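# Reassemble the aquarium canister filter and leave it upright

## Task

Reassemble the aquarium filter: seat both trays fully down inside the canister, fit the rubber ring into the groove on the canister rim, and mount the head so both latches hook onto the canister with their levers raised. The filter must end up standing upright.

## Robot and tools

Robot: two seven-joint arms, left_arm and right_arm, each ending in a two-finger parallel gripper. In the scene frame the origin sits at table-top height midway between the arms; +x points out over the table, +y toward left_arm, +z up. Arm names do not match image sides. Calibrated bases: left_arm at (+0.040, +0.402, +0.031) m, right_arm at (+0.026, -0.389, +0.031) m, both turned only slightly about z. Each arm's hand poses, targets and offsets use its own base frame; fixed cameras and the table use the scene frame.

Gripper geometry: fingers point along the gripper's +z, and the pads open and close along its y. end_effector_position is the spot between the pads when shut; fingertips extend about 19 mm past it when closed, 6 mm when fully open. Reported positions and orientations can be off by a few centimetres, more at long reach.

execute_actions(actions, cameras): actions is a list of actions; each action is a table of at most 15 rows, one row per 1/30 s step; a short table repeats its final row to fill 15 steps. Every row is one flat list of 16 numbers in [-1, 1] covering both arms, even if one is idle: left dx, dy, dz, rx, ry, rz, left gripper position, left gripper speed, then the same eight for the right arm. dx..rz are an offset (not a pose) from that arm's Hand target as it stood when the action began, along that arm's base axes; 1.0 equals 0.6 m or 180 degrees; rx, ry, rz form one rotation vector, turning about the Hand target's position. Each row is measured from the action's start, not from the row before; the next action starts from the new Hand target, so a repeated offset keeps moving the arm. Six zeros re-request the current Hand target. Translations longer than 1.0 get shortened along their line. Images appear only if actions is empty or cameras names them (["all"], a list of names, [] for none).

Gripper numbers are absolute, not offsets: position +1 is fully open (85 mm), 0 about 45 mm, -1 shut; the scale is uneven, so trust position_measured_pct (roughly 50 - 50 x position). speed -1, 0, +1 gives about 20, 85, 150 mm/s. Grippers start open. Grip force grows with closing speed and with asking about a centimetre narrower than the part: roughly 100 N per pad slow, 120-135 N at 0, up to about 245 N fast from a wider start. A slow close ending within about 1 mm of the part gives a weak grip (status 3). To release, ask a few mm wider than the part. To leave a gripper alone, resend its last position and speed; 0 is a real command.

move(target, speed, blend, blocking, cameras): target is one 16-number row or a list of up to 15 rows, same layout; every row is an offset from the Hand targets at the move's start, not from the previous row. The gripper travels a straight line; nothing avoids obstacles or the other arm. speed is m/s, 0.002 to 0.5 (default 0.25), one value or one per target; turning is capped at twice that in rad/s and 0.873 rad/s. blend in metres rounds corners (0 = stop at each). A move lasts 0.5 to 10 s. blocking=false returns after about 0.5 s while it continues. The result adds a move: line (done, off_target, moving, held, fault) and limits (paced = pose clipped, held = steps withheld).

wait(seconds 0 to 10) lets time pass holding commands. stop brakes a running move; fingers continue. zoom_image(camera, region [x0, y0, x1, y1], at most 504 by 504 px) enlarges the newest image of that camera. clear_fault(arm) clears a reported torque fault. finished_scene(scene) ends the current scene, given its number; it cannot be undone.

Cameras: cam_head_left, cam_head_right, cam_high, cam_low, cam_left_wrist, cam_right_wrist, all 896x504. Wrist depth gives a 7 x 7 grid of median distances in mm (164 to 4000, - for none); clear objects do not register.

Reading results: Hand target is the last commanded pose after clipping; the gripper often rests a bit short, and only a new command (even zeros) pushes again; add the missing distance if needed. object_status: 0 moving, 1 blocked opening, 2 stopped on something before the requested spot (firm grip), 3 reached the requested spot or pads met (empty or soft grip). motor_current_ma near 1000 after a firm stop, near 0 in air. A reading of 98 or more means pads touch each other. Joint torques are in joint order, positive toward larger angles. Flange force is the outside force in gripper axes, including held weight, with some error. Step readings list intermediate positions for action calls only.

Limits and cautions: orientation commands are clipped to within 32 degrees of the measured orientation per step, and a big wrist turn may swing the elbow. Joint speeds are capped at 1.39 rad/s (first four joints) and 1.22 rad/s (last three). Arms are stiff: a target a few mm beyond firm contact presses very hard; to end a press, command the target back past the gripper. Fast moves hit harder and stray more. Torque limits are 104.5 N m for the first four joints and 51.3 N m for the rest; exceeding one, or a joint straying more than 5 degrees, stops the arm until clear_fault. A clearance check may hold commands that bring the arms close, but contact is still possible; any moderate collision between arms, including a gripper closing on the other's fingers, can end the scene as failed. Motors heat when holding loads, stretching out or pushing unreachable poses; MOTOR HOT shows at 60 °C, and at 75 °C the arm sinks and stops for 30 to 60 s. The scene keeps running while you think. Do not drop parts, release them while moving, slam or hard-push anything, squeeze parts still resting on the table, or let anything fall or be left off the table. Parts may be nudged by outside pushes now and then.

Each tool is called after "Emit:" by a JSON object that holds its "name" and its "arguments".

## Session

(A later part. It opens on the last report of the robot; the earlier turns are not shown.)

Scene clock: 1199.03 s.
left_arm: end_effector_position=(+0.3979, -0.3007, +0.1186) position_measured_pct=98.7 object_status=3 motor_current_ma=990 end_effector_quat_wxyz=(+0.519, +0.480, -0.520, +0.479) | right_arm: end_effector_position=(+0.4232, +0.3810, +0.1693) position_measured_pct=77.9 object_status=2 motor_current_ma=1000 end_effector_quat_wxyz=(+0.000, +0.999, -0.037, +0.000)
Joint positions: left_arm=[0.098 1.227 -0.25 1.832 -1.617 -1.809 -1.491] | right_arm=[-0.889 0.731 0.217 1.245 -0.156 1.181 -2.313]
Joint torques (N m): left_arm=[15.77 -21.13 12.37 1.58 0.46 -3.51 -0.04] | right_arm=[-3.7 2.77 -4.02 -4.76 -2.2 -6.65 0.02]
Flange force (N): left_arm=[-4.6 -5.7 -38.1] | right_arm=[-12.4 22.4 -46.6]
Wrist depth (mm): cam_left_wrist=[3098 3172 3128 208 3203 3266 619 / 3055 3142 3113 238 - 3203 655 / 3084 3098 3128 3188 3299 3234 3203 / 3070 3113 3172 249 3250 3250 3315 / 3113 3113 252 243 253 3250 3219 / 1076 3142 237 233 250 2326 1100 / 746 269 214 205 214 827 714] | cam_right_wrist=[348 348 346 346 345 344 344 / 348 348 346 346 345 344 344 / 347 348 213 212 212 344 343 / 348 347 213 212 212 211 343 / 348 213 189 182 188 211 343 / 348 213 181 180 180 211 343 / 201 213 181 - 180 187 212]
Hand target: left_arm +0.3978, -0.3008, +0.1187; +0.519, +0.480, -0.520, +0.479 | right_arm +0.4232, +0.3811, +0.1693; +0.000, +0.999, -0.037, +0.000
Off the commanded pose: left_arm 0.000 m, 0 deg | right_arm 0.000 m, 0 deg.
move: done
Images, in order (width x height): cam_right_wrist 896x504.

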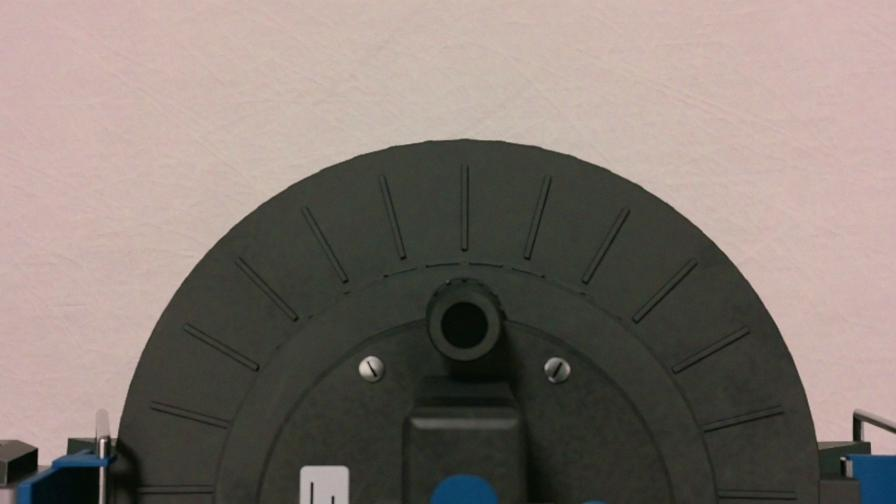

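Emit:
{"name": "move", "arguments": {"target": [[0.0013,0.0166,0,0,0,0,-1,-1,0,0,0,0,0,0,-0.8,-1],[0.0147,0.1827,0,0,0,0,-1,-1,0,0,0,0,0,0,-0.8,-1],[0.0147,0.2667,0.3523,0,0,0,-1,-1,0,0,0,0,0,0,-0.8,-1]], "speed": [0.03,0.1,0.15], "blend": 0.005}}

Emit:
{"name": "move", "arguments": {"target": [[0,0,0,0,0,0.0256,-1,-1,0,0,0.0035,0,0,0,-0.8,-1]], "speed": 0.1}}

Scene clock: 1217.87 s.
left_arm: end_effector_position=(+0.4066, -0.1408, +0.3300) position_measured_pct=98.7 object_status=3 motor_current_ma=990 end_effector_quat_wxyz=(+0.519, +0.480, -0.520, +0.479) | right_arm: end_effector_position=(+0.4231, +0.3811, +0.1693) position_measured_pct=77.9 object_status=2 motor_current_ma=1000 end_effector_quat_wxyz=(+0.000, +0.999, -0.037, +0.000)
Joint positions: left_arm=[-0.143 0.794 -0.436 1.785 -1.891 -2.1 -1.131] | right_arm=[-0.889 0.731 0.217 1.245 -0.156 1.181 -2.313]
Joint torques (N m): left_arm=[0.99 -19.09 0.3 -1.61 1.19 -2.82 0.03] | right_arm=[-3.24 3.26 -3.72 -3.49 -2 -5.81 0.03]
Flange force (N): left_arm=[-1.0 -6.0 -5.5] | right_arm=[-11.2 19.9 -46.9]
Wrist depth (mm): cam_left_wrist=[3250 3299 3266 372 422 596 606 / 3250 3299 3299 393 3299 3435 635 / 3219 3219 3282 399 3349 3400 666 / 3234 3282 3266 388 3383 3250 702 / 3219 3250 3349 384 3315 3400 799 / 3266 3188 391 384 2960 3400 786 / 3250 3266 3383 381 2465 2502 790] | cam_right_wrist=[348 348 347 346 345 345 344 / 348 348 347 346 345 344 343 / 348 347 213 212 212 344 343 / 348 347 213 212 212 211 343 / 348 213 189 182 188 211 343 / 348 213 181 180 180 211 342 / 201 213 181 - 180 187 213]
Hand target: left_arm +0.4066, -0.1408, +0.3300; +0.519, +0.480, -0.520, +0.479 | right_arm +0.4231, +0.3811, +0.1693; +0.000, +0.999, -0.037, +0.000
Off the commanded pose: left_arm 0.000 m, 0 deg | right_arm 0.000 m, 0 deg.
joint sent to its limit (left arm) — joint 6 (wrist pitch), lower limit. The joint targets still meet the commanded pose.
move: done

Scene clock: 1218.70 s.
left_arm: end_effector_position=(+0.4067, -0.1408, +0.3301) position_measured_pct=98.7 object_status=3 motor_current_ma=990 end_effector_quat_wxyz=(+0.500, +0.501, -0.500, +0.500) | right_arm: end_effector_position=(+0.4231, +0.3811, +0.1713) position_measured_pct=77.9 object_status=2 motor_current_ma=1000 end_effector_quat_wxyz=(+0.000, +0.999, -0.037, +0.000)
Joint positions: left_arm=[-0.147 0.767 -0.455 1.865 -1.86 -2.067 -1.158] | right_arm=[-0.89 0.729 0.217 1.242 -0.155 1.187 -2.313]
Joint torques (N m): left_arm=[0.96 -18.42 0.3 -1.27 1.16 -2.88 -0.06] | right_arm=[-0.28 -23.06 0.98 -8.79 -0.23 0.86 -0.02]
Flange force (N): left_arm=[-0.7 -6.6 -5.2] | right_arm=[-0.1 0.9 4.6]
Wrist depth (mm): cam_left_wrist=[3435 3366 3383 394 390 475 566 / 3435 3299 3418 410 387 3315 611 / 3366 3332 3332 406 3266 3250 639 / 3435 3383 3349 385 394 3299 682 / 3383 3435 3366 384 396 3282 777 / 3366 3400 392 381 394 3266 787 / 3383 3332 3332 381 2402 2438 2385] | cam_right_wrist=[349 347 347 346 345 344 344 / 348 348 347 346 345 345 343 / 348 348 213 213 212 344 344 / 348 347 213 212 211 211 344 / 348 213 189 182 188 211 343 / 348 213 181 180 180 211 342 / 201 213 181 - 180 187 212]
Hand target: left_arm +0.4067, -0.1408, +0.3301; +0.500, +0.501, -0.500, +0.500 | right_arm +0.4231, +0.3811, +0.1714; +0.000, +0.999, -0.037, +0.000
Off the commanded pose: left_arm 0.000 m, 0 deg | right_arm 0.000 m, 0 deg.
move: done

Emit:
{"name": "move", "arguments": {"target": [[0,0,0,0,0,0,-1,-1,0,0,0,0,0,0,0.1,-1],[0.01,0,0,0.3849,-0.3849,-0.3849,-1,-1,0,0,0.1667,0,0,0,0.1,-1]], "speed": [0.05,0.3]}}

Emit:
{"name": "move", "arguments": {"target": [[0,0,0,0,0,0,-1,-1,-0.05,-0.43,0.08,0,0,0.0236,0.1,-1]], "speed": [0.2], "cameras": ["cam_head_left","cam_head_right","cam_low"]}}

Scene clock: 1234.03 s.
left_arm: end_effector_position=(+0.4127, -0.1408, +0.3300) position_measured_pct=98.7 object_status=3 motor_current_ma=990 end_effector_quat_wxyz=(+0.001, +0.000, +1.000, +0.000) | right_arm: end_effector_position=(+0.4232, +0.3811, +0.2714) position_measured_pct=45.0 object_status=3 motor_current_ma=0 end_effector_quat_wxyz=(+0.000, +0.999, -0.037, +0.000)
Joint positions: left_arm=[0.634 0.334 -0.518 1.403 -2.976 -1.446 -1.45] | right_arm=[-0.887 0.663 0.234 1.035 -0.144 1.458 -2.33]
Joint torques (N m): left_arm=[0.77 -15.49 -0.73 -7.14 0.07 -0.1 -0.06] | right_arm=[0.34 -21.16 1.34 -9.47 0.14 0.18 -0.05]
Flange force (N): left_arm=[-8.2 -1.0 -4.4] | right_arm=[-2.8 2.2 2.5]
Wrist depth (mm): cam_left_wrist=[505 505 505 505 504 506 508 / 505 505 506 506 506 505 506 / 503 504 503 504 504 505 505 / 457 504 505 505 504 503 504 / 387 503 504 505 504 503 504 / 501 503 503 503 503 505 503 / 501 502 503 503 503 502 504] | cam_right_wrist=[449 448 447 446 445 445 444 / 448 448 447 446 445 444 443 / 449 448 446 446 444 443 443 / 449 447 314 312 311 443 443 / 448 447 313 280 288 311 443 / 448 320 289 238 280 311 442 / 448 447 289 238 280 311 441]
Hand target: left_arm +0.4127, -0.1408, +0.3300; +0.001, +0.000, +1.000, +0.000 | right_arm +0.4232, +0.3811, +0.2714; +0.000, +0.999, -0.037, +0.000
Off the commanded pose: left_arm 0.000 m, 0 deg | right_arm 0.000 m, 0 deg.
move: done

Scene clock: 1235.83 s.
left_arm: end_effector_position=(+0.4126, -0.1408, +0.3300) position_measured_pct=98.7 object_status=3 motor_current_ma=990 end_effector_quat_wxyz=(+0.001, +0.000, +1.000, +0.000) | right_arm: end_effector_position=(+0.3932, +0.1231, +0.3194) position_measured_pct=45.0 object_status=3 motor_current_ma=0 end_effector_quat_wxyz=(+0.000, +1.000, +0.000, +0.000)
Joint positions: left_arm=[0.634 0.334 -0.518 1.403 -2.977 -1.446 -1.45] | right_arm=[-0.6 0.253 0.311 1.531 -0.078 1.37 -1.854]
Joint torques (N m): left_arm=[0.96 -15.38 -0.73 -7 0.08 -0.13 -0.04] | right_arm=[0.67 -13.38 0.74 -9.44 0.11 0.13 -0.11]
Flange force (N): left_arm=[-8.7 -0.7 -4.8] | right_arm=[-2.3 -0.2 2.4]
Wrist depth (mm): cam_left_wrist=[505 504 504 507 506 506 507 / 505 509 505 505 506 505 505 / 505 504 503 505 506 505 505 / 457 504 504 505 506 505 505 / 386 501 503 505 504 502 503 / 503 505 503 504 503 503 503 / 502 501 503 504 503 503 504] | cam_right_wrist=[499 498 494 494 494 492 492 / 499 497 495 494 493 493 491 / 498 497 496 493 493 490 490 / 424 497 497 494 493 492 490 / 365 497 496 493 494 492 490 / 474 496 496 495 493 492 490 / 497 496 496 492 492 491 490]
Hand target: left_arm +0.4126, -0.1408, +0.3300; +0.001, +0.000, +1.000, +0.000 | right_arm +0.3931, +0.1231, +0.3194; +0.000, +1.000, +0.000, +0.000
Off the commanded pose: left_arm 0.000 m, 0 deg | right_arm 0.000 m, 0 deg.
move: done
Images, in order (width x height): cam_head_left 896x504, cam_head_right 896x504, cam_low 896x504.

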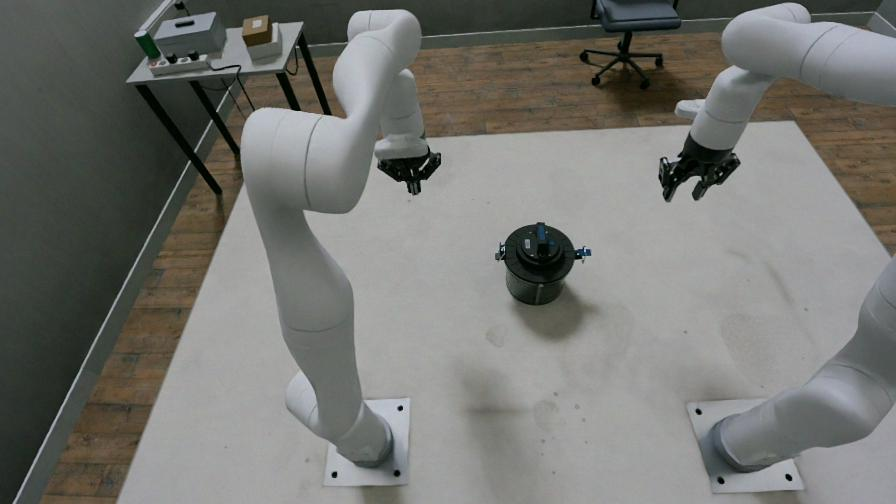

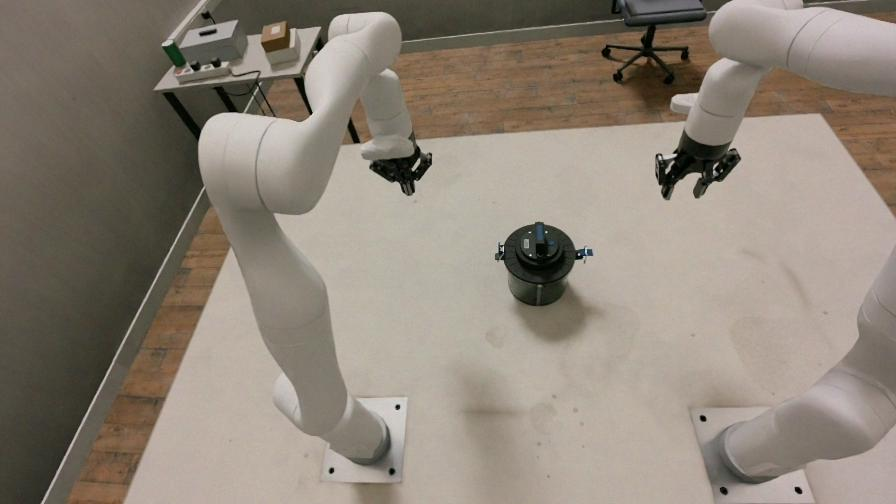

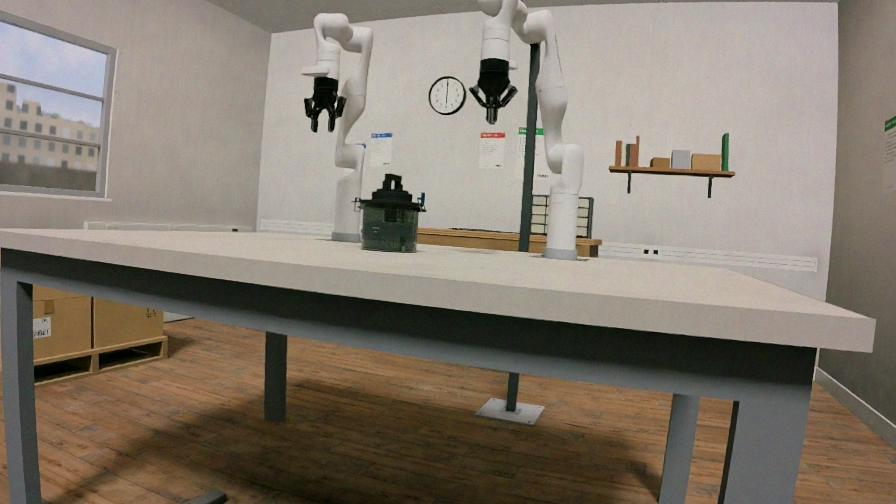

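Emit:
{"name": "move", "arguments": {"target": [[-0.0385,-0.4533,-0.1333,0,0,-0.0256,0.1,-1,0,-0.05,0.0,0.3849,-0.3849,0.3849,-1,-1]], "speed": [0.3], "cameras": ["cam_left_wrist","cam_head_left"]}}

Scene clock: 1249.73 s.
left_arm: end_effector_position=(+0.3896, -0.4127, +0.2501) position_measured_pct=45.0 object_status=3 motor_current_ma=0 end_effector_quat_wxyz=(+0.001, +0.040, +0.999, +0.000) | right_arm: end_effector_position=(+0.3931, +0.0931, +0.3194) position_measured_pct=98.7 object_status=3 motor_current_ma=1000 end_effector_quat_wxyz=(+0.500, -0.500, -0.500, -0.500)
Joint positions: left_arm=[0.958 0.681 -0.384 1.082 -2.901 -1.418 -1.034] | right_arm=[0.28 0.777 0.257 1.857 -1.233 1.942 1.152]
Joint torques (N m): left_arm=[0.98 -22.19 -1.03 -6.63 0.1 -0.12 -0.05] | right_arm=[0.37 -17.28 -0.25 -3.67 -0.99 3.24 -0.15]
Flange force (N): left_arm=[-10.2 -7.0 -4.6] | right_arm=[-0.8 -1.9 2.7]
Wrist depth (mm): cam_left_wrist=[423 424 423 424 426 426 427 / 423 422 425 424 423 424 425 / 423 423 424 425 425 425 424 / 423 423 290 290 292 424 424 / 422 422 267 249 290 423 425 / 422 290 258 217 259 291 424 / 422 289 258 217 259 291 424] | cam_right_wrist=[2483 670 2447 421 400 2411 2402 / 690 689 2465 417 399 2394 2385 / 700 2456 2420 402 399 2402 2351 / 734 2447 2429 402 395 2394 2376 / 798 2438 2394 2438 415 2420 2394 / 820 2465 2429 2429 371 2411 2385 / 809 2438 2411 2429 2394 2420 2385]
Hand target: left_arm +0.3896, -0.4128, +0.2501; +0.001, +0.040, +0.999, +0.000 | right_arm +0.3931, +0.0931, +0.3194; +0.500, -0.500, -0.500, -0.500
Off the commanded pose: left_arm 0.000 m, 0 deg | right_arm 0.000 m, 0 deg.
move: done
Images, in order (width x height): cam_head_left 896x504, cam_left_wrist 896x504.

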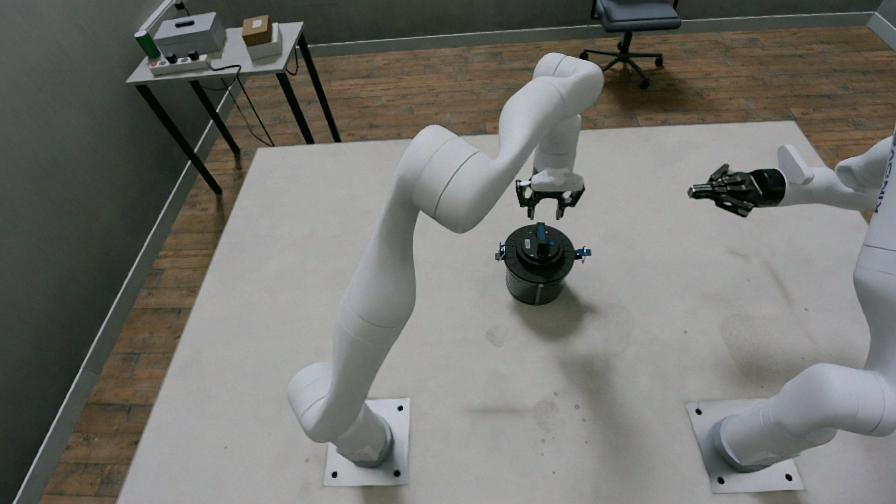

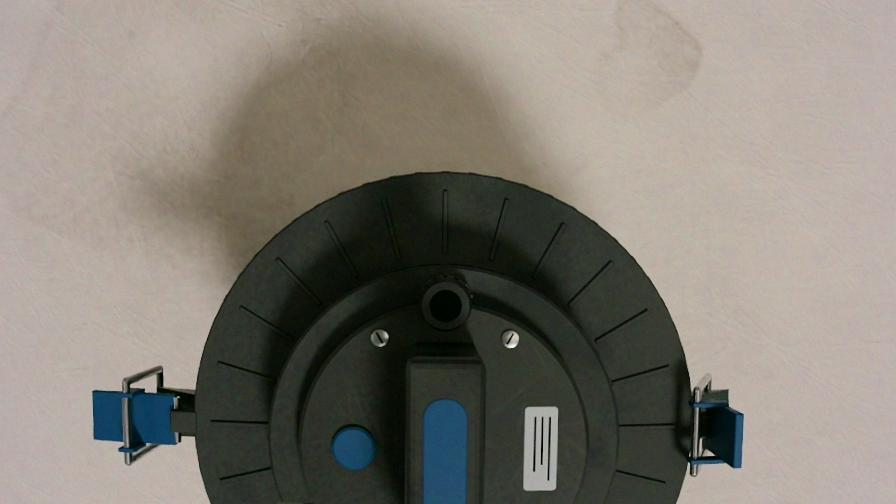

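Emit:
{"name": "move", "arguments": {"target": [[0,0,-0.1312,0,0,0,0.1,-1,0.0243,0.1137,-0.1157,0,0,-0.0236,-1,-1]], "speed": [0.08], "cameras": ["cam_left_wrist","cam_right_wrist"]}}

Emit:
{"name": "move", "arguments": {"target": [[0,0,0,0,0,0,-0.8,-1,0,0,0,0,0,0,-1,-1]], "speed": [0.08]}}

Scene clock: 1264.03 s.
left_arm: end_effector_position=(+0.3896, -0.4127, +0.1714) position_measured_pct=45.0 object_status=3 motor_current_ma=0 end_effector_quat_wxyz=(+0.001, +0.040, +0.999, +0.000) | right_arm: end_effector_position=(+0.4077, +0.1613, +0.2500) position_measured_pct=98.7 object_status=3 motor_current_ma=1000 end_effector_quat_wxyz=(+0.481, -0.518, -0.481, -0.518)
Joint positions: left_arm=[0.966 0.74 -0.376 1.236 -2.875 -1.213 -1.063] | right_arm=[0.172 0.897 0.198 1.983 -1.393 1.776 1.335]
Joint torques (N m): left_arm=[0.95 -22.63 -1.2 -6.35 0.11 -0.03 -0.05] | right_arm=[0.43 -17.64 -0.79 -2.65 -0.63 3.15 -0.05]
Flange force (N): left_arm=[-9.0 -6.0 -2.3] | right_arm=[-0.1 -3.1 2.0]
Wrist depth (mm): cam_left_wrist=[346 347 346 346 347 347 347 / 344 346 346 346 346 346 347 / 345 345 213 212 213 346 347 / 345 212 212 212 212 213 346 / 345 212 188 188 189 213 345 / 345 212 180 180 181 213 345 / 213 211 180 - 181 212 205] | cam_right_wrist=[604 2360 2351 332 348 2360 2385 / 2343 2360 2326 332 347 2376 2376 / 2310 2335 2351 332 2351 2402 2402 / 2351 2326 347 331 2351 2368 2385 / 2310 2326 2351 331 2402 2394 2394 / 2318 2302 2326 329 2360 2368 2385 / 1280 1292 2310 304 1310 2411 2385]
Hand target: left_arm +0.3896, -0.4127, +0.1713; +0.001, +0.040, +0.999, +0.000 | right_arm +0.4077, +0.1614, +0.2500; +0.481, -0.518, -0.481, -0.518
Off the commanded pose: left_arm 0.000 m, 0 deg | right_arm 0.000 m, 0 deg.
move: done
Images, in order (width x height): cam_left_wrist 896x504, cam_right_wrist 896x504.

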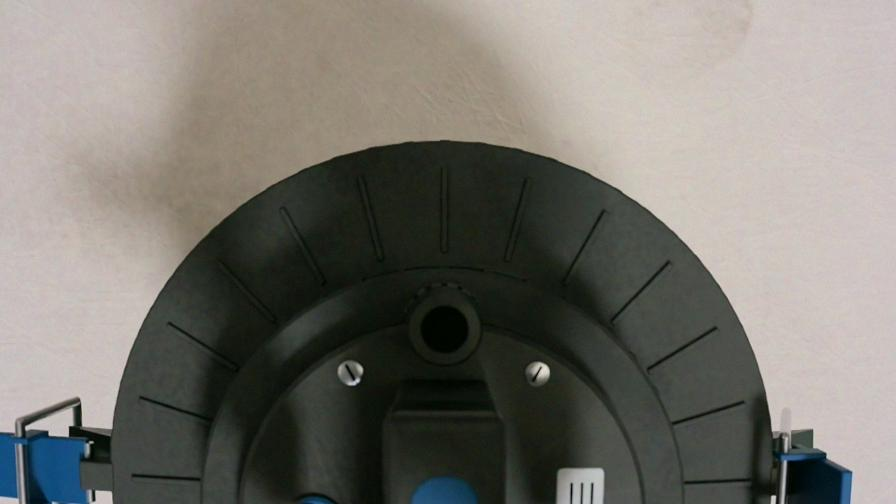

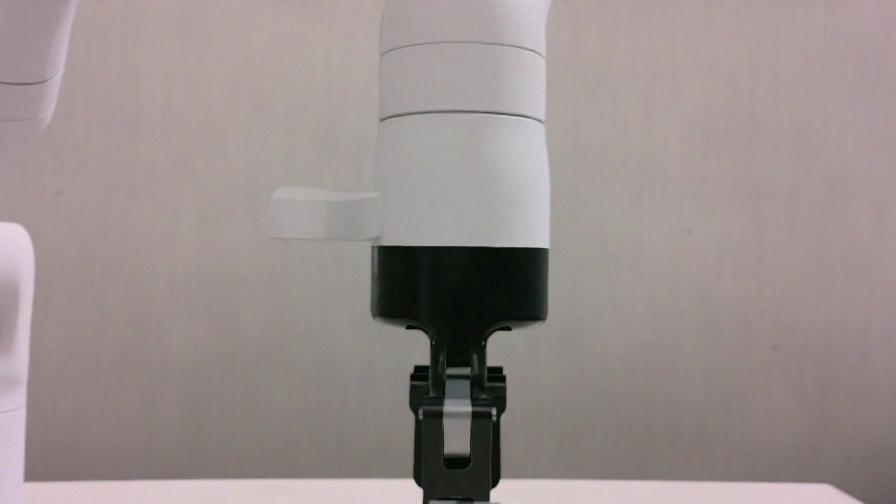

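Scene clock: 1265.97 s.
left_arm: end_effector_position=(+0.3895, -0.4127, +0.1713) position_measured_pct=77.9 object_status=0 motor_current_ma=1000 end_effector_quat_wxyz=(+0.001, +0.040, +0.999, +0.000) | right_arm: end_effector_position=(+0.4077, +0.1614, +0.2500) position_measured_pct=98.7 object_status=3 motor_current_ma=1000 end_effector_quat_wxyz=(+0.481, -0.518, -0.481, -0.518)
Joint positions: left_arm=[0.966 0.74 -0.376 1.236 -2.875 -1.213 -1.063] | right_arm=[0.172 0.897 0.198 1.983 -1.393 1.776 1.335]
Joint torques (N m): left_arm=[1.24 -20.02 -0.73 -5.42 -0.02 0.11 -0.28] | right_arm=[0.35 -17.61 -0.81 -2.59 -0.6 3.2 -0.05]
Flange force (N): left_arm=[-8.2 -5.1 -6.8] | right_arm=[-0.1 -2.9 1.9]
Wrist depth (mm): cam_left_wrist=[345 346 346 347 346 347 347 / 345 346 347 345 345 346 347 / 345 346 213 213 213 345 347 / 344 212 212 212 213 213 346 / 344 212 188 189 189 213 346 / 344 212 181 181 181 212 346 / 214 212 180 - 181 212 205] | cam_right_wrist=[602 2335 2368 332 348 2411 2394 / 2310 2310 2343 332 347 2385 2385 / 2318 2326 2351 331 2385 2385 2394 / 2310 2310 347 331 2376 2368 2402 / 2302 2343 2326 331 2368 2385 2394 / 2318 2318 2335 346 2376 2385 2368 / 1275 1290 2360 312 1313 2368 2351]
Hand target: left_arm +0.3895, -0.4127, +0.1713; +0.001, +0.040, +0.999, +0.000 | right_arm +0.4077, +0.1614, +0.2500; +0.481, -0.518, -0.481, -0.518
Off the commanded pose: left_arm 0.000 m, 0 deg | right_arm 0.000 m, 0 deg.
move: done

Emit:
{"name": "move", "arguments": {"target": [[0,0,-0.0025,0,0,0,-0.8,-1,0.0025,0.0331,-0.2852,0,0,0,-1,-1]], "speed": [0.08], "cameras": ["cam_right_wrist"]}}

Scene clock: 1274.57 s.
left_arm: end_effector_position=(+0.3896, -0.4127, +0.1698) position_measured_pct=77.9 object_status=2 motor_current_ma=1000 end_effector_quat_wxyz=(+0.001, +0.040, +0.999, +0.000) | right_arm: end_effector_position=(+0.4092, +0.1812, +0.0789) position_measured_pct=98.7 object_status=3 motor_current_ma=1000 end_effector_quat_wxyz=(+0.481, -0.518, -0.481, -0.518)
Joint positions: left_arm=[0.966 0.741 -0.375 1.238 -2.874 -1.209 -1.064] | right_arm=[0.161 1.321 0.136 1.834 -1.448 1.701 1.598]
Joint torques (N m): left_arm=[0.01 -1.53 0.57 -0.98 0.42 4.3 -0.28] | right_arm=[0.34 -18.93 -1.37 -0.44 0.19 3.28 -0.07]
Flange force (N): left_arm=[3.5 2.5 -42.4] | right_arm=[1.6 -3.0 1.7]
Wrist depth (mm): cam_left_wrist=[346 346 345 345 346 346 346 / 346 345 345 346 347 346 347 / 344 345 213 213 213 346 345 / 346 212 213 211 213 213 346 / 345 212 188 188 188 212 346 / 344 212 180 180 181 212 345 / 214 212 180 - 180 212 205] | cam_right_wrist=[2310 2302 2302 324 2351 2368 2360 / 2302 2310 2318 330 2368 2368 2376 / 2294 2302 2318 336 342 2368 2368 / 2278 2302 344 303 339 2343 2360 / 2294 2310 309 291 296 2376 2376 / 931 936 279 237 273 976 1109 / 691 650 378 240 368 718 669]
Hand target: left_arm +0.3896, -0.4127, +0.1698; +0.001, +0.040, +0.999, +0.000 | right_arm +0.4092, +0.1812, +0.0789; +0.481, -0.518, -0.481, -0.518
Off the commanded pose: left_arm 0.000 m, 0 deg | right_arm 0.000 m, 0 deg.
move: done
Images, in order (width x height): cam_right_wrist 896x504.

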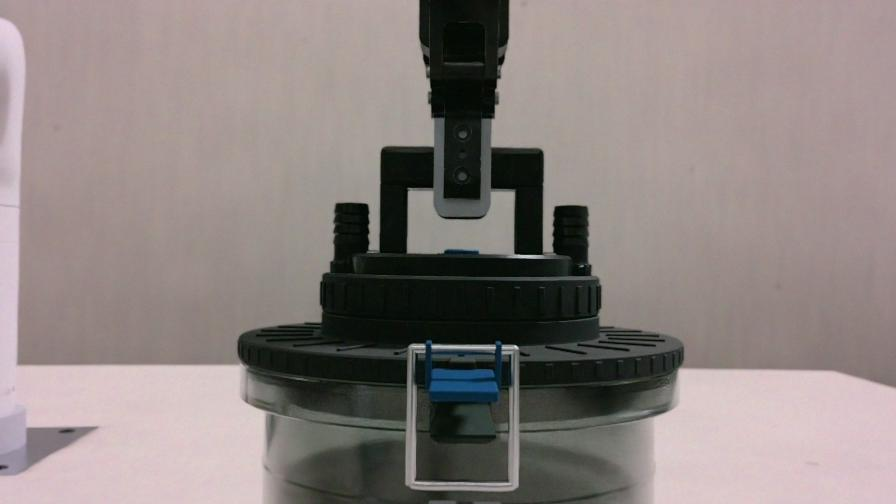

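Emit:
{"name": "move", "arguments": {"target": [[0,0,-0.0006,0,0,0,-0.8,-1,0.0078,0.1052,0,0,0,0,-1,-1]], "speed": [0.04], "cameras": ["cam_right_wrist","cam_low"]}}

Emit:
{"name": "zoom_image", "arguments": {"camera": "cam_low", "region": [320, 150, 440, 260]}}

Scene clock: 1288.20 s.
left_arm: end_effector_position=(+0.3896, -0.4127, +0.1695) position_measured_pct=77.9 object_status=2 motor_current_ma=1000 end_effector_quat_wxyz=(+0.001, +0.040, +0.999, +0.000) | right_arm: end_effector_position=(+0.4139, +0.2443, +0.0789) position_measured_pct=98.7 object_status=3 motor_current_ma=1000 end_effector_quat_wxyz=(+0.481, -0.518, -0.481, -0.518)
Joint positions: left_arm=[0.966 0.741 -0.375 1.239 -2.874 -1.208 -1.064] | right_arm=[0.056 1.314 0.065 1.866 -1.57 1.634 1.609]
Joint torques (N m): left_arm=[0.02 2.87 1.12 0.02 0.66 5.31 -0.31] | right_arm=[0.52 -19.19 -1.98 -0.59 0.19 3.26 -0.08]
Flange force (N): left_arm=[6.0 4.7 -50.9] | right_arm=[1.2 -3.2 1.5]
Wrist depth (mm): cam_left_wrist=[346 345 346 345 346 347 346 / 345 346 346 346 345 346 347 / 344 346 213 213 213 345 346 / 345 212 212 212 213 213 346 / 345 212 188 188 188 212 346 / 345 212 180 180 181 212 345 / 214 212 180 - 180 212 205] | cam_right_wrist=[2232 2263 2263 253 - 2294 2302 / 2255 2255 2255 270 2278 2286 2310 / 2225 2255 2248 266 274 2294 2326 / 2232 2240 276 240 276 2310 2294 / 2232 2248 243 229 237 2294 2294 / 927 229 212 176 209 225 1112 / 689 642 242 178 220 614 668]
Hand target: left_arm +0.3896, -0.4127, +0.1695; +0.001, +0.040, +0.999, +0.000 | right_arm +0.4139, +0.2443, +0.0789; +0.481, -0.518, -0.481, -0.518
Off the commanded pose: left_arm 0.000 m, 0 deg | right_arm 0.000 m, 0 deg.
move: done
Images, in order (width x height): cam_low 896x504, cam_right_wrist 896x504.

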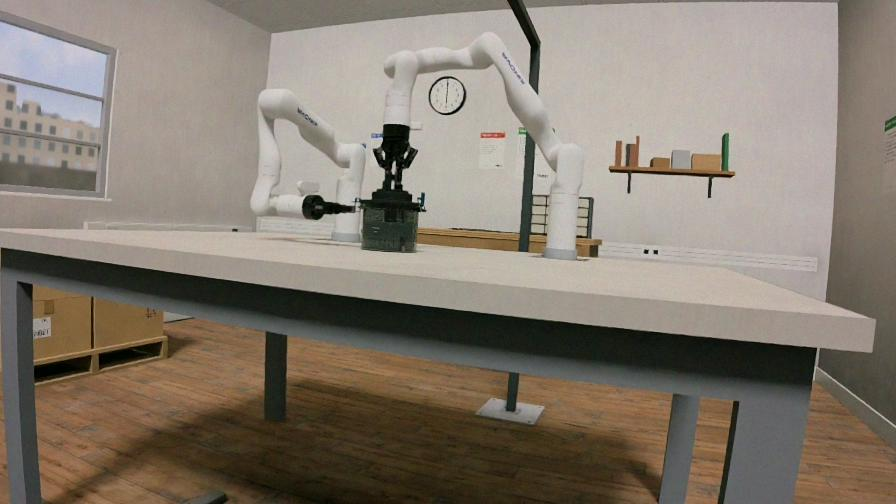

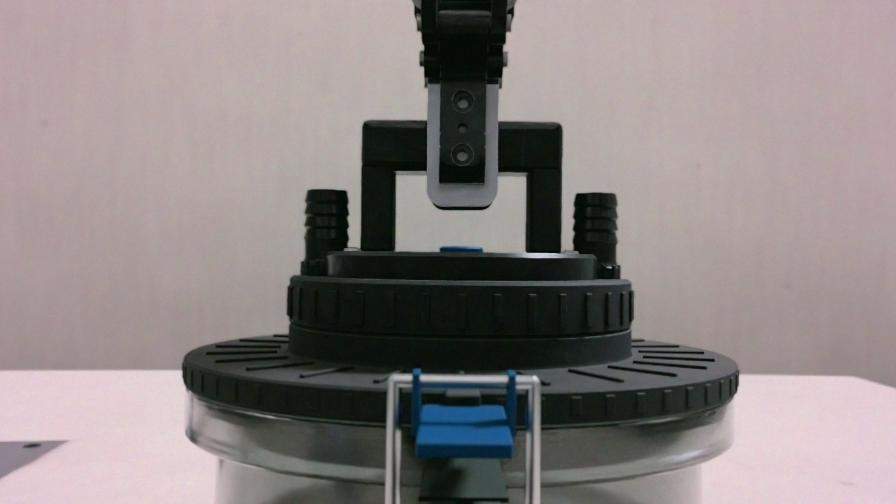

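Scaled by 4.200 from the camera's 896x504 image, which has a finer 1280x720 frame.

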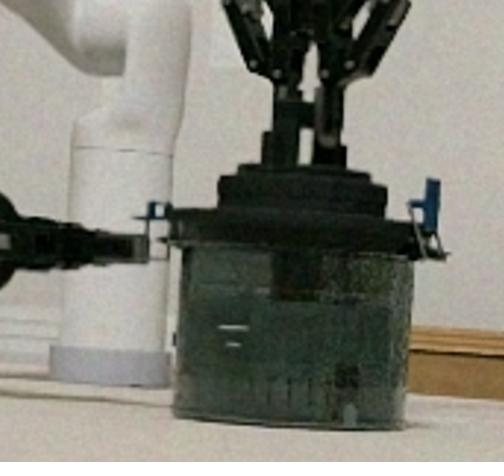

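Emit:
{"name": "move", "arguments": {"target": [[0,0,0,0,0,0,-0.8,-1,0,0,0.0167,0,0,0,-1,-1],[0,0,0,0,0,0,-0.8,-1,0.0004,0.0047,0.0402,0,0,0,-1,-1],[0,0,0,0,0,0,-0.8,-1,0.0009,0.0113,0.051,0,0,0,-1,-1]], "speed": 0.02, "blend": 0.003, "cameras": ["cam_low","cam_left_wrist","cam_right_wrist"]}}

Emit:
{"name": "zoom_image", "arguments": {"camera": "cam_low", "region": [320, 150, 440, 260]}}

Scene clock: 1299.70 s.
left_arm: end_effector_position=(+0.3896, -0.4128, +0.1695) position_measured_pct=77.9 object_status=2 motor_current_ma=1000 end_effector_quat_wxyz=(+0.001, +0.040, +0.999, +0.000) | right_arm: end_effector_position=(+0.4145, +0.2511, +0.1094) position_measured_pct=98.7 object_status=3 motor_current_ma=1000 end_effector_quat_wxyz=(+0.481, -0.518, -0.481, -0.518)
Joint positions: left_arm=[0.966 0.741 -0.375 1.239 -2.874 -1.208 -1.064] | right_arm=[0.043 1.238 0.061 1.914 -1.581 1.629 1.579]
Joint torques (N m): left_arm=[-0.01 1.57 1.01 -0.28 0.61 5.01 -0.3] | right_arm=[-0.36 -21.01 -3.87 -0.92 0.09 5.01 0]
Flange force (N): left_arm=[5.3 4.1 -48.4] | right_arm=[-3.7 -3.1 -0.5]
Wrist depth (mm): cam_left_wrist=[346 345 346 346 346 346 346 / 345 346 346 346 346 345 348 / 345 345 213 213 213 346 346 / 345 212 212 212 213 212 347 / 344 212 188 188 188 213 345 / 345 212 180 180 180 212 344 / 212 212 180 - 181 212 205] | cam_right_wrist=[2240 2248 2255 225 - 2286 2318 / 2210 2240 2271 258 - 2310 2286 / 2225 2255 2255 263 2278 2294 2302 / 2248 2218 267 260 267 2302 2294 / 2232 2240 271 273 270 2278 2310 / 2240 2240 243 229 236 2302 2271 / 811 243 230 221 229 250 849]
Hand target: left_arm +0.3896, -0.4128, +0.1695; +0.001, +0.040, +0.999, +0.000 | right_arm +0.4145, +0.2511, +0.1095; +0.481, -0.518, -0.481, -0.518
Off the commanded pose: left_arm 0.000 m, 0 deg | right_arm 0.000 m, 0 deg.
move: done
Images, in order (width x height): cam_low 896x504, cam_left_wrist 896x504, cam_right_wrist 896x504.

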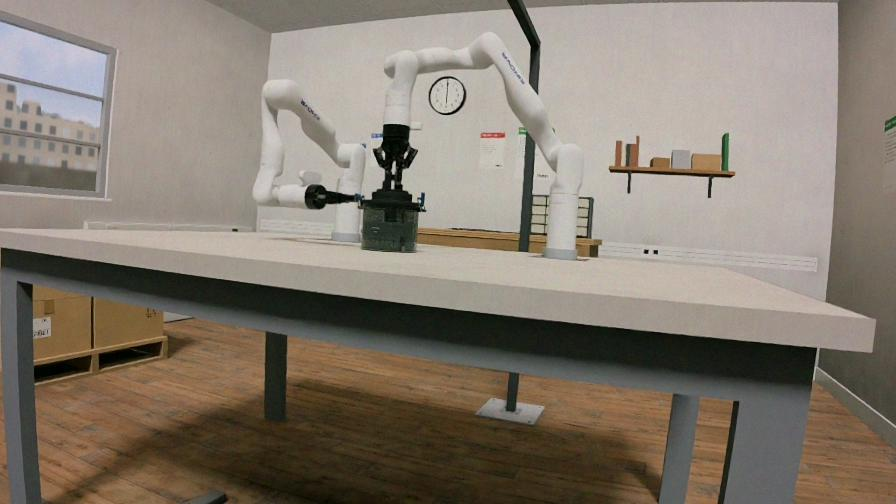

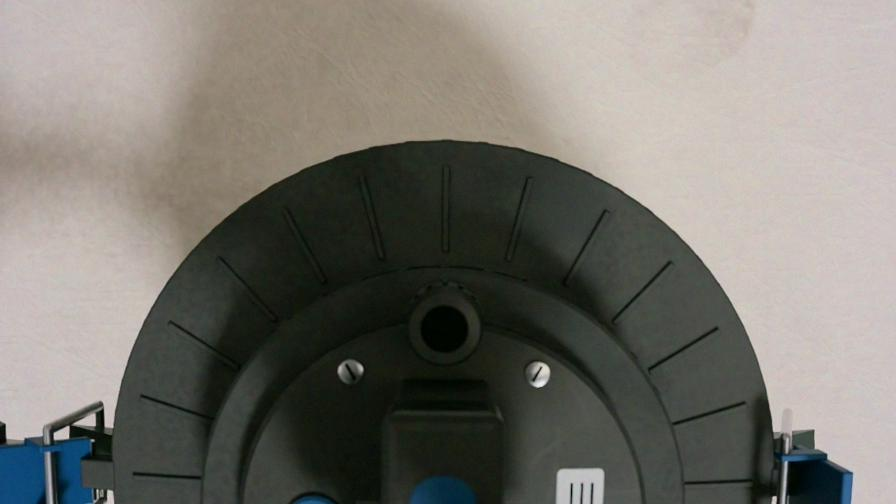

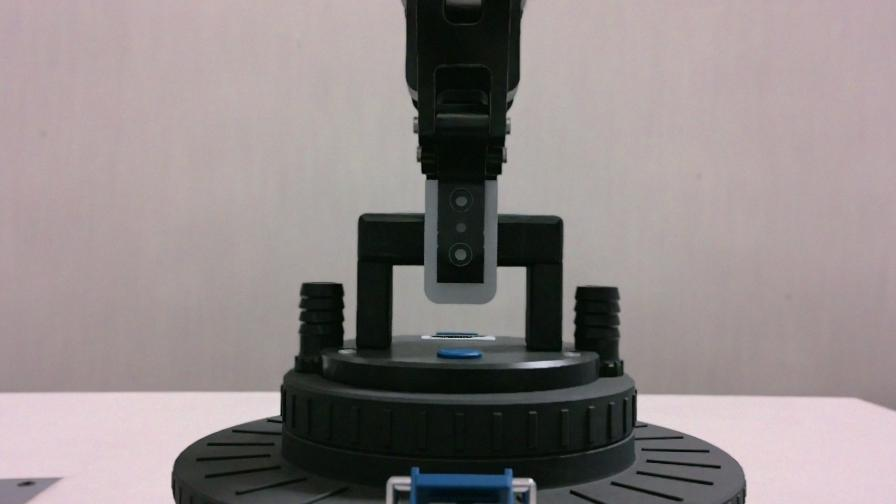

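Scaled by 4.200 from the camera's 896x504 image, which has a finer 1280x720 frame.

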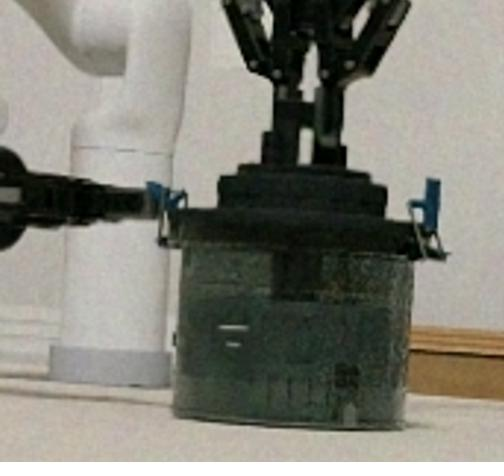

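Emit:
{"name": "move", "arguments": {"target": [[0,0,0,0,0,0,-0.8,-1,0.0006,0.0092,0.0073,0,0,0,-1,-1],[0,0,0,0,0,0,-0.8,-1,0.0012,0.0161,0.012,0,0,0,-1,-1],[0,0,0,0,0,0,-0.8,-1,0.0017,0.0239,0.0142,0,0,0,-1,-1]], "speed": 0.015, "blend": 0.002, "cameras": ["cam_low","cam_left_wrist"]}}

Emit:
{"name": "move", "arguments": {"target": [[0,0,0,0,0,0,-0.8,-1,0.0003,0.0055,0.0009,0,0,0,-1,-1]], "speed": 0.01}}

Emit:
{"name": "zoom_image", "arguments": {"camera": "cam_left_wrist", "region": [0, 380, 150, 504]}}

Scene clock: 1309.53 s.
left_arm: end_effector_position=(+0.3896, -0.4128, +0.1695) position_measured_pct=77.9 object_status=2 motor_current_ma=1000 end_effector_quat_wxyz=(+0.001, +0.040, +0.999, +0.000) | right_arm: end_effector_position=(+0.4155, +0.2654, +0.1180) position_measured_pct=98.7 object_status=3 motor_current_ma=1000 end_effector_quat_wxyz=(+0.481, -0.518, -0.481, -0.518)
Joint positions: left_arm=[0.966 0.742 -0.375 1.239 -2.874 -1.208 -1.064] | right_arm=[0.018 1.215 0.046 1.928 -1.611 1.614 1.57]
Joint torques (N m): left_arm=[0.11 1.36 1.06 0.43 0.57 4.31 -0.34] | right_arm=[0.42 -18.98 -2.2 -0.99 0.22 3.3 -0.07]
Flange force (N): left_arm=[3.5 2.7 -47.6] | right_arm=[1.1 -3.0 1.4]
Wrist depth (mm): cam_left_wrist=[346 346 346 347 346 346 345 / 346 345 345 346 346 346 348 / 345 345 213 213 213 346 346 / 344 213 212 212 212 212 346 / 346 212 188 188 189 213 347 / 344 212 180 181 181 213 346 / 209 212 180 - 180 212 206] | cam_right_wrist=[2203 2203 2225 207 - 2286 2278 / 2218 2225 2255 221 - 2271 2286 / 2218 2225 2218 2263 - 2271 2286 / 2218 2255 2240 251 2263 2248 2278 / 2218 2240 255 245 254 2278 2302 / 2203 1141 252 233 252 1186 2294 / 846 786 219 207 213 281 882]
Hand target: left_arm +0.3896, -0.4127, +0.1695; +0.001, +0.040, +0.999, +0.000 | right_arm +0.4155, +0.2654, +0.1180; +0.481, -0.518, -0.481, -0.518
Off the commanded pose: left_arm 0.000 m, 0 deg | right_arm 0.000 m, 0 deg.
move: done
Images, in order (width x height): cam_low 896x504, cam_left_wrist 896x504.

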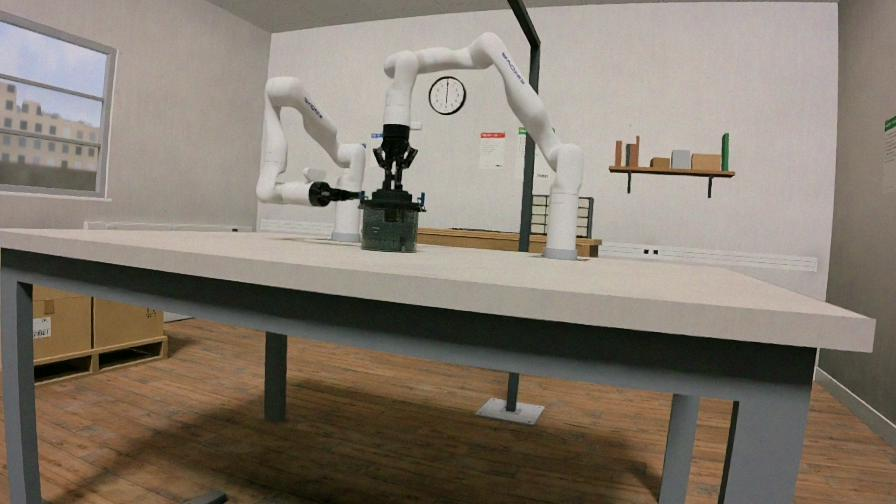

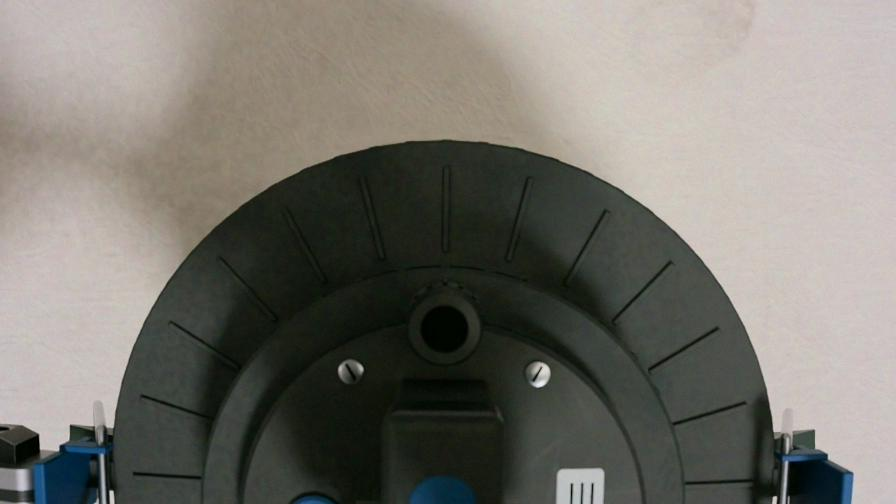

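Scene clock: 1310.23 s.
left_arm: end_effector_position=(+0.3896, -0.4127, +0.1695) position_measured_pct=77.9 object_status=2 motor_current_ma=1000 end_effector_quat_wxyz=(+0.001, +0.040, +0.999, +0.000) | right_arm: end_effector_position=(+0.4157, +0.2686, +0.1185) position_measured_pct=98.7 object_status=3 motor_current_ma=1000 end_effector_quat_wxyz=(+0.481, -0.518, -0.481, -0.518)
Joint positions: left_arm=[0.966 0.742 -0.375 1.239 -2.874 -1.208 -1.064] | right_arm=[0.012 1.213 0.042 1.93 -1.618 1.611 1.569]
Joint torques (N m): left_arm=[3.53 0.36 3.82 -0.37 2.31 4.11 -0.21] | right_arm=[-10.68 -18.94 -10.36 -2.58 -1.26 2.62 -0.06]
Flange force (N): left_arm=[-0.2 7.8 -46.1] | right_arm=[3.5 -6.8 -30.3]
Wrist depth (mm): cam_left_wrist=[346 346 346 346 345 346 346 / 346 345 345 345 346 346 346 / 345 344 212 213 212 346 346 / 344 212 213 212 213 213 346 / 344 212 188 189 189 212 345 / 343 212 180 180 181 212 345 / 203 212 180 - 180 213 205] | cam_right_wrist=[2225 2218 2240 205 - 2271 2271 / 2210 2248 2232 219 - 2278 2294 / 2218 2210 2232 2255 - 2271 2286 / 2210 2232 2240 249 2263 2278 2302 / 2210 2232 253 243 253 2271 2302 / 2195 1139 250 231 252 1193 2271 / 846 785 217 205 214 811 883]
Hand target: left_arm +0.3896, -0.4128, +0.1695; +0.001, +0.040, +0.999, +0.000 | right_arm +0.4157, +0.2687, +0.1185; +0.481, -0.518, -0.481, -0.518
Off the commanded pose: left_arm 0.000 m, 0 deg | right_arm 0.000 m, 0 deg.
move: done

Scaled by 3.360 from the camera's 896x504 image, which has a finer 1280x720 frame.
This view is cut from an older image: the scene may have changed since it was taken.

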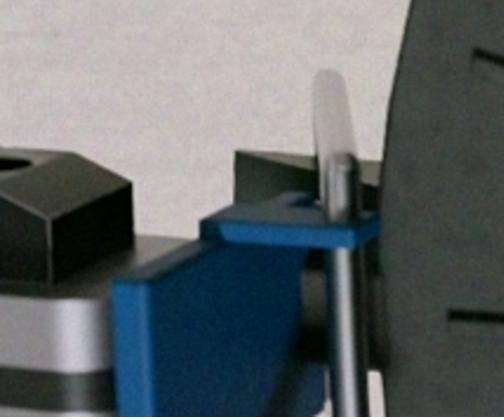

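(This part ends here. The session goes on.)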